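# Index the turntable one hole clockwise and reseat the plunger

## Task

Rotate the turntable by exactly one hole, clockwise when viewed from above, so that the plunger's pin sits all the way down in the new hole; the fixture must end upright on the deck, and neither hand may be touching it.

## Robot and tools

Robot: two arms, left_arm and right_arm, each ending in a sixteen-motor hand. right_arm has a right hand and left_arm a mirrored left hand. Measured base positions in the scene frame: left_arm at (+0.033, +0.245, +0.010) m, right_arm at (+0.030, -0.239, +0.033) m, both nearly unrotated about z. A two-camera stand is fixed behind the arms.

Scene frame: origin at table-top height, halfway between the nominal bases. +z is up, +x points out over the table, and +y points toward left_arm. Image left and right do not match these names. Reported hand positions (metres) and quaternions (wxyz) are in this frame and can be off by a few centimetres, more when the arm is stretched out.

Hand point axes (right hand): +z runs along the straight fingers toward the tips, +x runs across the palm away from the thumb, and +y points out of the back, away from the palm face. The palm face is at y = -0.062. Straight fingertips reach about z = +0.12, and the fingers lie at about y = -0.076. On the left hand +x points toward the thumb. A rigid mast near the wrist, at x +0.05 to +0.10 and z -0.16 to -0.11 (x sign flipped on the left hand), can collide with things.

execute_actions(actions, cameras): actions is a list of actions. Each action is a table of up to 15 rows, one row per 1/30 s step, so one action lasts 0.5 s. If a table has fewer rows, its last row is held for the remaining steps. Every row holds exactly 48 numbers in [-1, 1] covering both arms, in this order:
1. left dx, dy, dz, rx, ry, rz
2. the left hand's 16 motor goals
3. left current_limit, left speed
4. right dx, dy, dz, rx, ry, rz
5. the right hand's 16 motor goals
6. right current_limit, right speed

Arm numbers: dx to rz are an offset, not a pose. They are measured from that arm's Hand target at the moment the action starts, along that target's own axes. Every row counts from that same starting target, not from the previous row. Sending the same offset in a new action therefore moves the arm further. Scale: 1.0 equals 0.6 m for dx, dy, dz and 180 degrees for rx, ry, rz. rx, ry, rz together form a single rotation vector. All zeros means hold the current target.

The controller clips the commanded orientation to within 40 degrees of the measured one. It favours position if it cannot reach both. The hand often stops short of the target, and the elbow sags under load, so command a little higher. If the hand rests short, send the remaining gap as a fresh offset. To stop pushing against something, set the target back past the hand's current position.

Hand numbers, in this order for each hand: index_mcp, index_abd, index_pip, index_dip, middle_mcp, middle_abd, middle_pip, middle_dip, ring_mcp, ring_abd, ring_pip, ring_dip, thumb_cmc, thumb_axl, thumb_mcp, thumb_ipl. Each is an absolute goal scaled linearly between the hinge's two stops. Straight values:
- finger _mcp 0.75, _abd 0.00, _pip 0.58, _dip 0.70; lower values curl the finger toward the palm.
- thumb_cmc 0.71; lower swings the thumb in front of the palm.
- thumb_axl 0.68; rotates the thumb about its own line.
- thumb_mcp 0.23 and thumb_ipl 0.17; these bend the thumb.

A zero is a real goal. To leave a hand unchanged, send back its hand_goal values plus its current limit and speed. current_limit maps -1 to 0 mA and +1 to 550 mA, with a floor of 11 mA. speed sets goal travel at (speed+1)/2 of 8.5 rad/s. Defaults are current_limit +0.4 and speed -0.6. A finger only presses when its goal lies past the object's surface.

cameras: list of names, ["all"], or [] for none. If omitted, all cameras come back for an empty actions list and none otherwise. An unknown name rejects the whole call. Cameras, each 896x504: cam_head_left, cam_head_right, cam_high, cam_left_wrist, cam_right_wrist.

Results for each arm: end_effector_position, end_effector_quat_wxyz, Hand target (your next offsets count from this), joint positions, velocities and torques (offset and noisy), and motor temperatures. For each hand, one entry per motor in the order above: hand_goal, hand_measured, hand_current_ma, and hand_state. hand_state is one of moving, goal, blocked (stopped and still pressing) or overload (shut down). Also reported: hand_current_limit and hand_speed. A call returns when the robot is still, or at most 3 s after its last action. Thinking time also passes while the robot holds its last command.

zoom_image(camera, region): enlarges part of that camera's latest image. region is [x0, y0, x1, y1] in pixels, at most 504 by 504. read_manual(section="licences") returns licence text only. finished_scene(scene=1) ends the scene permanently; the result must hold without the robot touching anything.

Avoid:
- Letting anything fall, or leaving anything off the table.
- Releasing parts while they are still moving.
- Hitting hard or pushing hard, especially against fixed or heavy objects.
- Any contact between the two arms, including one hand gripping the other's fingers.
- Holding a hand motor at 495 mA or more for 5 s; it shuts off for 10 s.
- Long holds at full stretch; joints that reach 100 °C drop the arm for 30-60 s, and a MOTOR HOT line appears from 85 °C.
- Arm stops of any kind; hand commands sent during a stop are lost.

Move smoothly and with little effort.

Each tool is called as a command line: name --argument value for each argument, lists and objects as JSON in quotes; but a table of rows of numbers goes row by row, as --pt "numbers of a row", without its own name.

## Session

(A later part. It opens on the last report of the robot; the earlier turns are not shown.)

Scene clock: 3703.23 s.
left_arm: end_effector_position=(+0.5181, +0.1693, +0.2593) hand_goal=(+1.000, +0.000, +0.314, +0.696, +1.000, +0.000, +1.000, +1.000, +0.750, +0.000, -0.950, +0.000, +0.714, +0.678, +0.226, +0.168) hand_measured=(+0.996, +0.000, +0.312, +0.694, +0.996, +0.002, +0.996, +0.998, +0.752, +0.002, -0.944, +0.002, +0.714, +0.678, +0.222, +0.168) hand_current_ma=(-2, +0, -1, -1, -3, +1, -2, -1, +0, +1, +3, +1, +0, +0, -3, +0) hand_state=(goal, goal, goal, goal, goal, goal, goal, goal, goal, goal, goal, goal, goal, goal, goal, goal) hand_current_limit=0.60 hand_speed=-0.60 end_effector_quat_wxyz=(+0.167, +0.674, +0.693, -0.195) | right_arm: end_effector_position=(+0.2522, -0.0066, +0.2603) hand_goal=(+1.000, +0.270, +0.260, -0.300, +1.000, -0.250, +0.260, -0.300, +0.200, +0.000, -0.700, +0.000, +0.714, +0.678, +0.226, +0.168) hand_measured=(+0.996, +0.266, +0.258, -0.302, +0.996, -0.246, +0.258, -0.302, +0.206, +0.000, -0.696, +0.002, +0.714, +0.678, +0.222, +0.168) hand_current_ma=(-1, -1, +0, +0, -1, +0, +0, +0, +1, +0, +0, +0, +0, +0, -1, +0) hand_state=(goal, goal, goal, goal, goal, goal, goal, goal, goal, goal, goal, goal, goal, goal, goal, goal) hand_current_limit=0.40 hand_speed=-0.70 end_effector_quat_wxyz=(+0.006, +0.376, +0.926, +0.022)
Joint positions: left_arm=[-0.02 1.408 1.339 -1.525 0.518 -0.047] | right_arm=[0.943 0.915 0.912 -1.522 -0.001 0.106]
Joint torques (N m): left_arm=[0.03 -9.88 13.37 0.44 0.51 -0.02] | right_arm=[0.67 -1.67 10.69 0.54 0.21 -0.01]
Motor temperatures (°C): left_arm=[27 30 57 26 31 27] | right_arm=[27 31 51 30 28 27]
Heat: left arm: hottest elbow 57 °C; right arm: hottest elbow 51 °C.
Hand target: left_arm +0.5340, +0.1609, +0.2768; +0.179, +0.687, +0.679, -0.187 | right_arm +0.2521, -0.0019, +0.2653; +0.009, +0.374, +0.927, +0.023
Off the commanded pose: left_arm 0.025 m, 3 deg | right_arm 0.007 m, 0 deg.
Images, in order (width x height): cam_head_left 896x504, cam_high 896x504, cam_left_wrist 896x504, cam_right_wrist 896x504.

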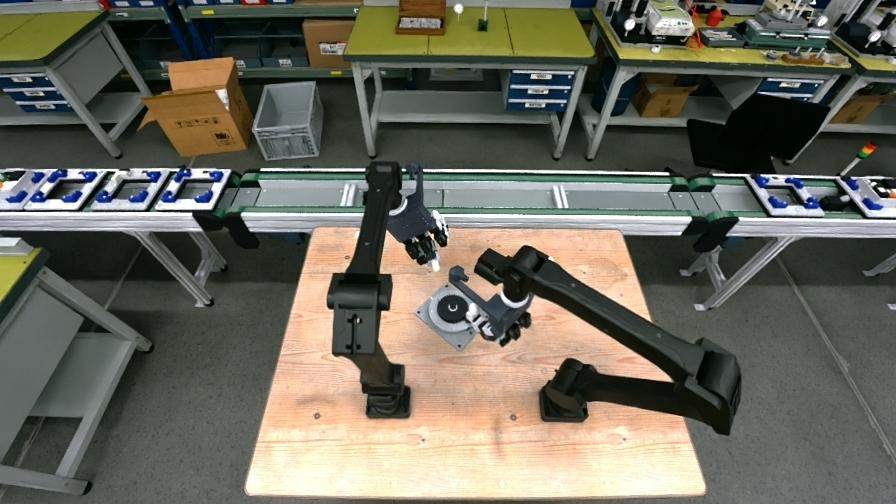

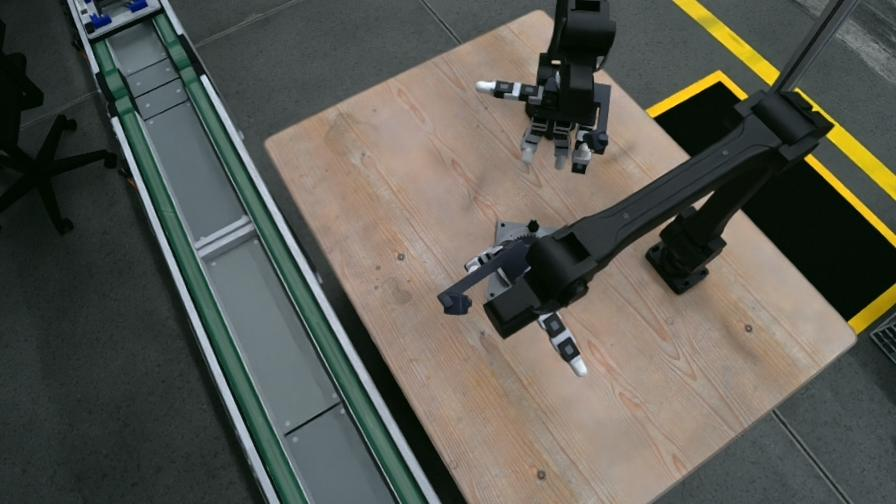

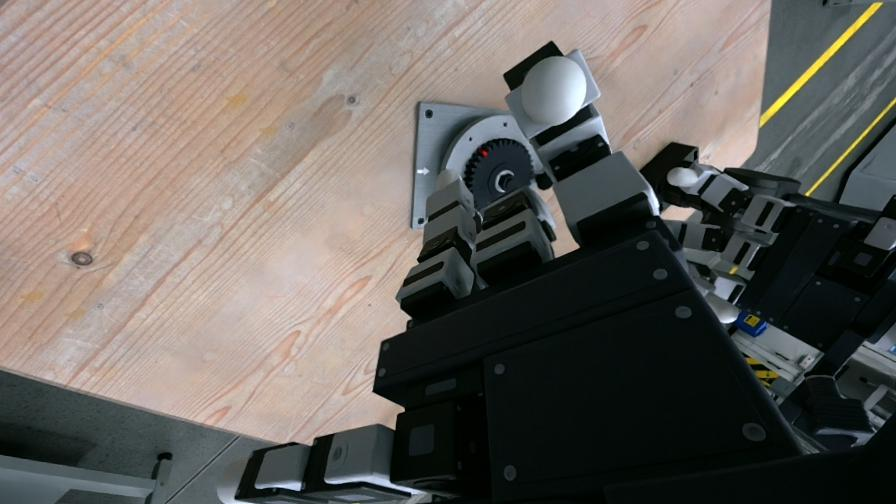

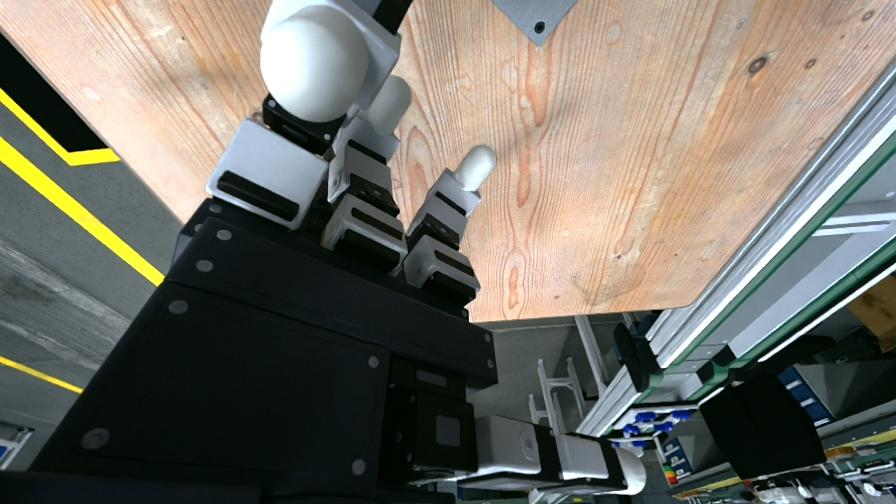

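execute_actions --actions '[[[0.06,0.02,-0.05,0,0,0,1,0,0.314,0.696,1,0,1,1,0.75,0,-0.95,0,0.714,0.678,0.226,0.168,0.6,-0.6,0,-0.09,0,0,0,0,1,0.27,0.26,-0.3,1,-0.25,0.26,-0.3,0.2,0,-0.7,0,0.714,0.678,0.226,0.168,0.4,-0.7]]]' --cameras '["cam_head_left", "cam_head_right", "cam_left_wrist", "cam_high"]'

zoom_image --camera "cam_head_left" --region '[400, 280, 490, 360]'

zoom_image --camera "cam_left_wrist" --region '[400, 80, 600, 240]'

zoom_image --camera "cam_head_right" --region '[410, 280, 500, 360]'

zoom_image --camera "cam_high" --region '[480, 200, 570, 280]'

Scene clock: 3710.10 s.
left_arm: end_effector_position=(+0.5314, +0.2134, +0.2678) hand_goal=(+1.000, +0.000, +0.314, +0.696, +1.000, +0.000, +1.000, +1.000, +0.750, +0.000, -0.950, +0.000, +0.714, +0.678, +0.226, +0.168) hand_measured=(+0.996, +0.000, +0.312, +0.694, +0.996, +0.002, +0.996, +0.998, +0.752, +0.002, -0.944, +0.002, +0.714, +0.678, +0.222, +0.168) hand_current_ma=(-2, +0, -1, -1, -3, +1, -2, -1, +1, +1, +3, +1, +0, +0, -3, +0) hand_state=(goal, goal, goal, goal, goal, goal, goal, goal, goal, goal, goal, goal, goal, goal, goal, goal) hand_current_limit=0.60 hand_speed=-0.60 end_effector_quat_wxyz=(+0.168, +0.674, +0.692, -0.197) | right_arm: end_effector_position=(+0.2138, -0.0432, +0.2560) hand_goal=(+1.000, +0.270, +0.260, -0.300, +1.000, -0.250, +0.260, -0.300, +0.200, +0.000, -0.700, +0.000, +0.714, +0.678, +0.226, +0.168) hand_measured=(+0.996, +0.266, +0.258, -0.302, +0.996, -0.246, +0.258, -0.302, +0.206, +0.000, -0.696, +0.002, +0.714, +0.678, +0.222, +0.168) hand_current_ma=(-1, -1, +0, +0, -1, +0, +0, +0, +1, +0, +0, +0, +0, +0, -1, +0) hand_state=(goal, goal, goal, goal, goal, goal, goal, goal, goal, goal, goal, goal, goal, goal, goal, goal) hand_current_limit=0.40 hand_speed=-0.70 end_effector_quat_wxyz=(+0.005, +0.372, +0.928, +0.020)
Joint positions: left_arm=[0.087 1.457 1.411 -1.61 0.517 0.077] | right_arm=[0.981 0.76 0.829 -1.599 0.001 0.135]
Joint torques (N m): left_arm=[0.09 -10.87 13.05 0.35 0.46 -0.02] | right_arm=[0.62 0.44 10.73 0.53 0.24 -0.01]
Motor temperatures (°C): left_arm=[27 30 57 26 31 27] | right_arm=[27 31 51 30 28 27]
Heat: left arm: hottest elbow 57 °C; right arm: hottest elbow 51 °C.
Hand target: left_arm +0.5467, +0.2069, +0.2847; +0.179, +0.687, +0.679, -0.187 | right_arm +0.2147, -0.0408, +0.2626; +0.009, +0.374, +0.927, +0.023
Off the commanded pose: left_arm 0.024 m, 3 deg | right_arm 0.007 m, 1 deg.
Images, in order (width x height): cam_head_left 896x504, cam_head_right 896x504, cam_high 896x504, cam_left_wrist 896x504.

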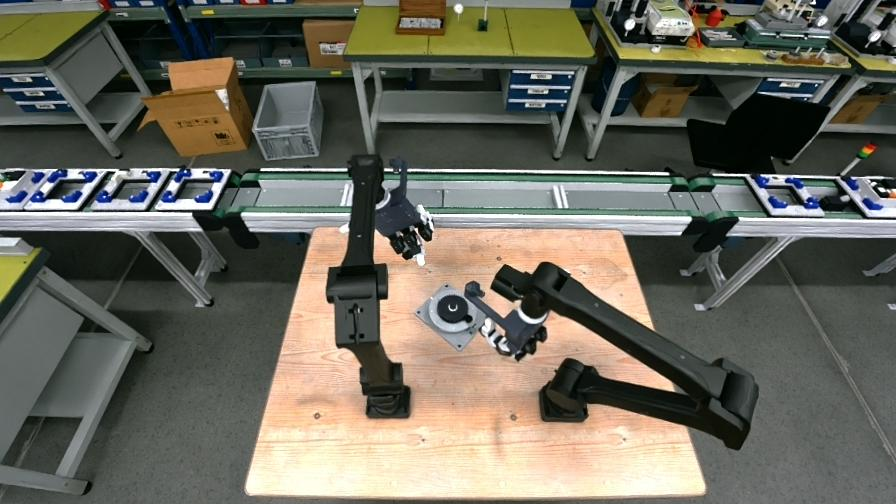

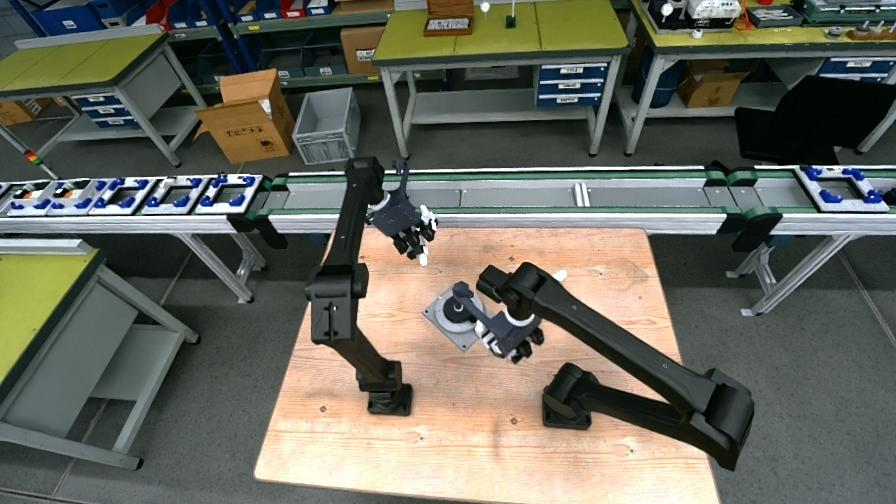

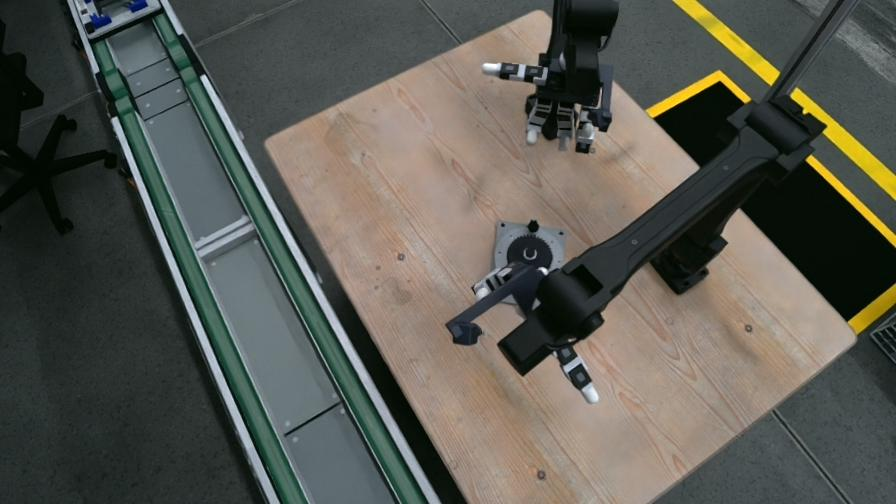

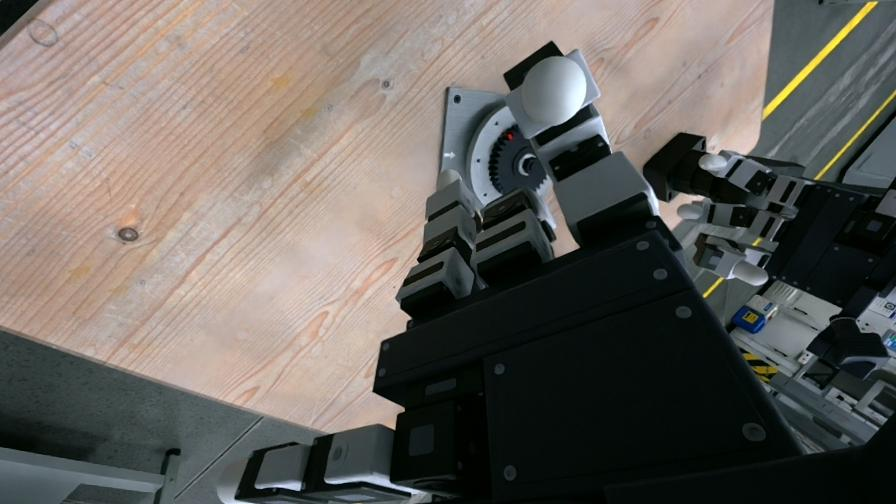

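Scaled by 5.600.

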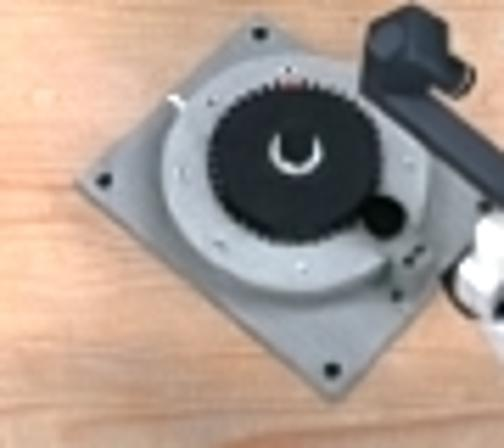

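Scaled by 2.520.

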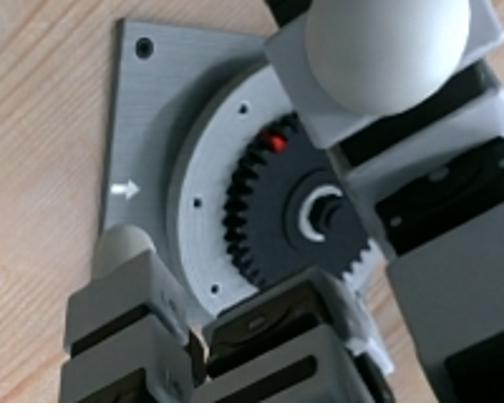

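Scaled by 5.600.

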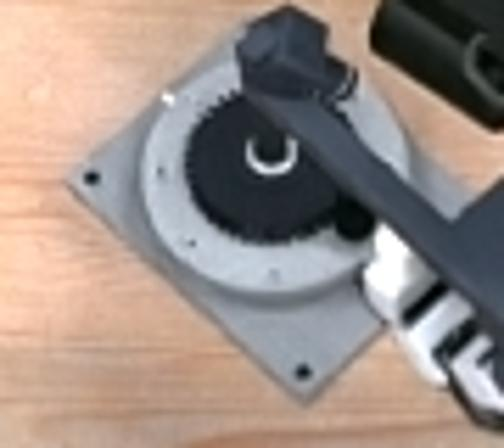

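Scaled by 5.600.

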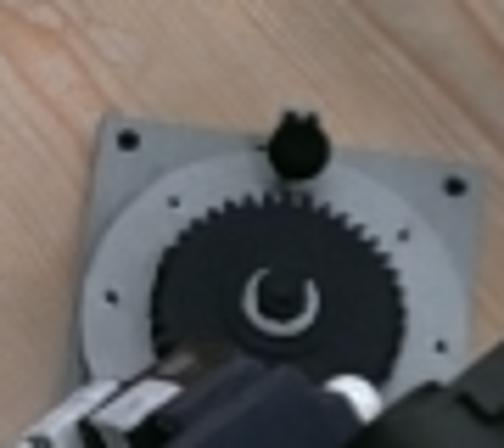

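finished_scene

The scene is finished: the task was done.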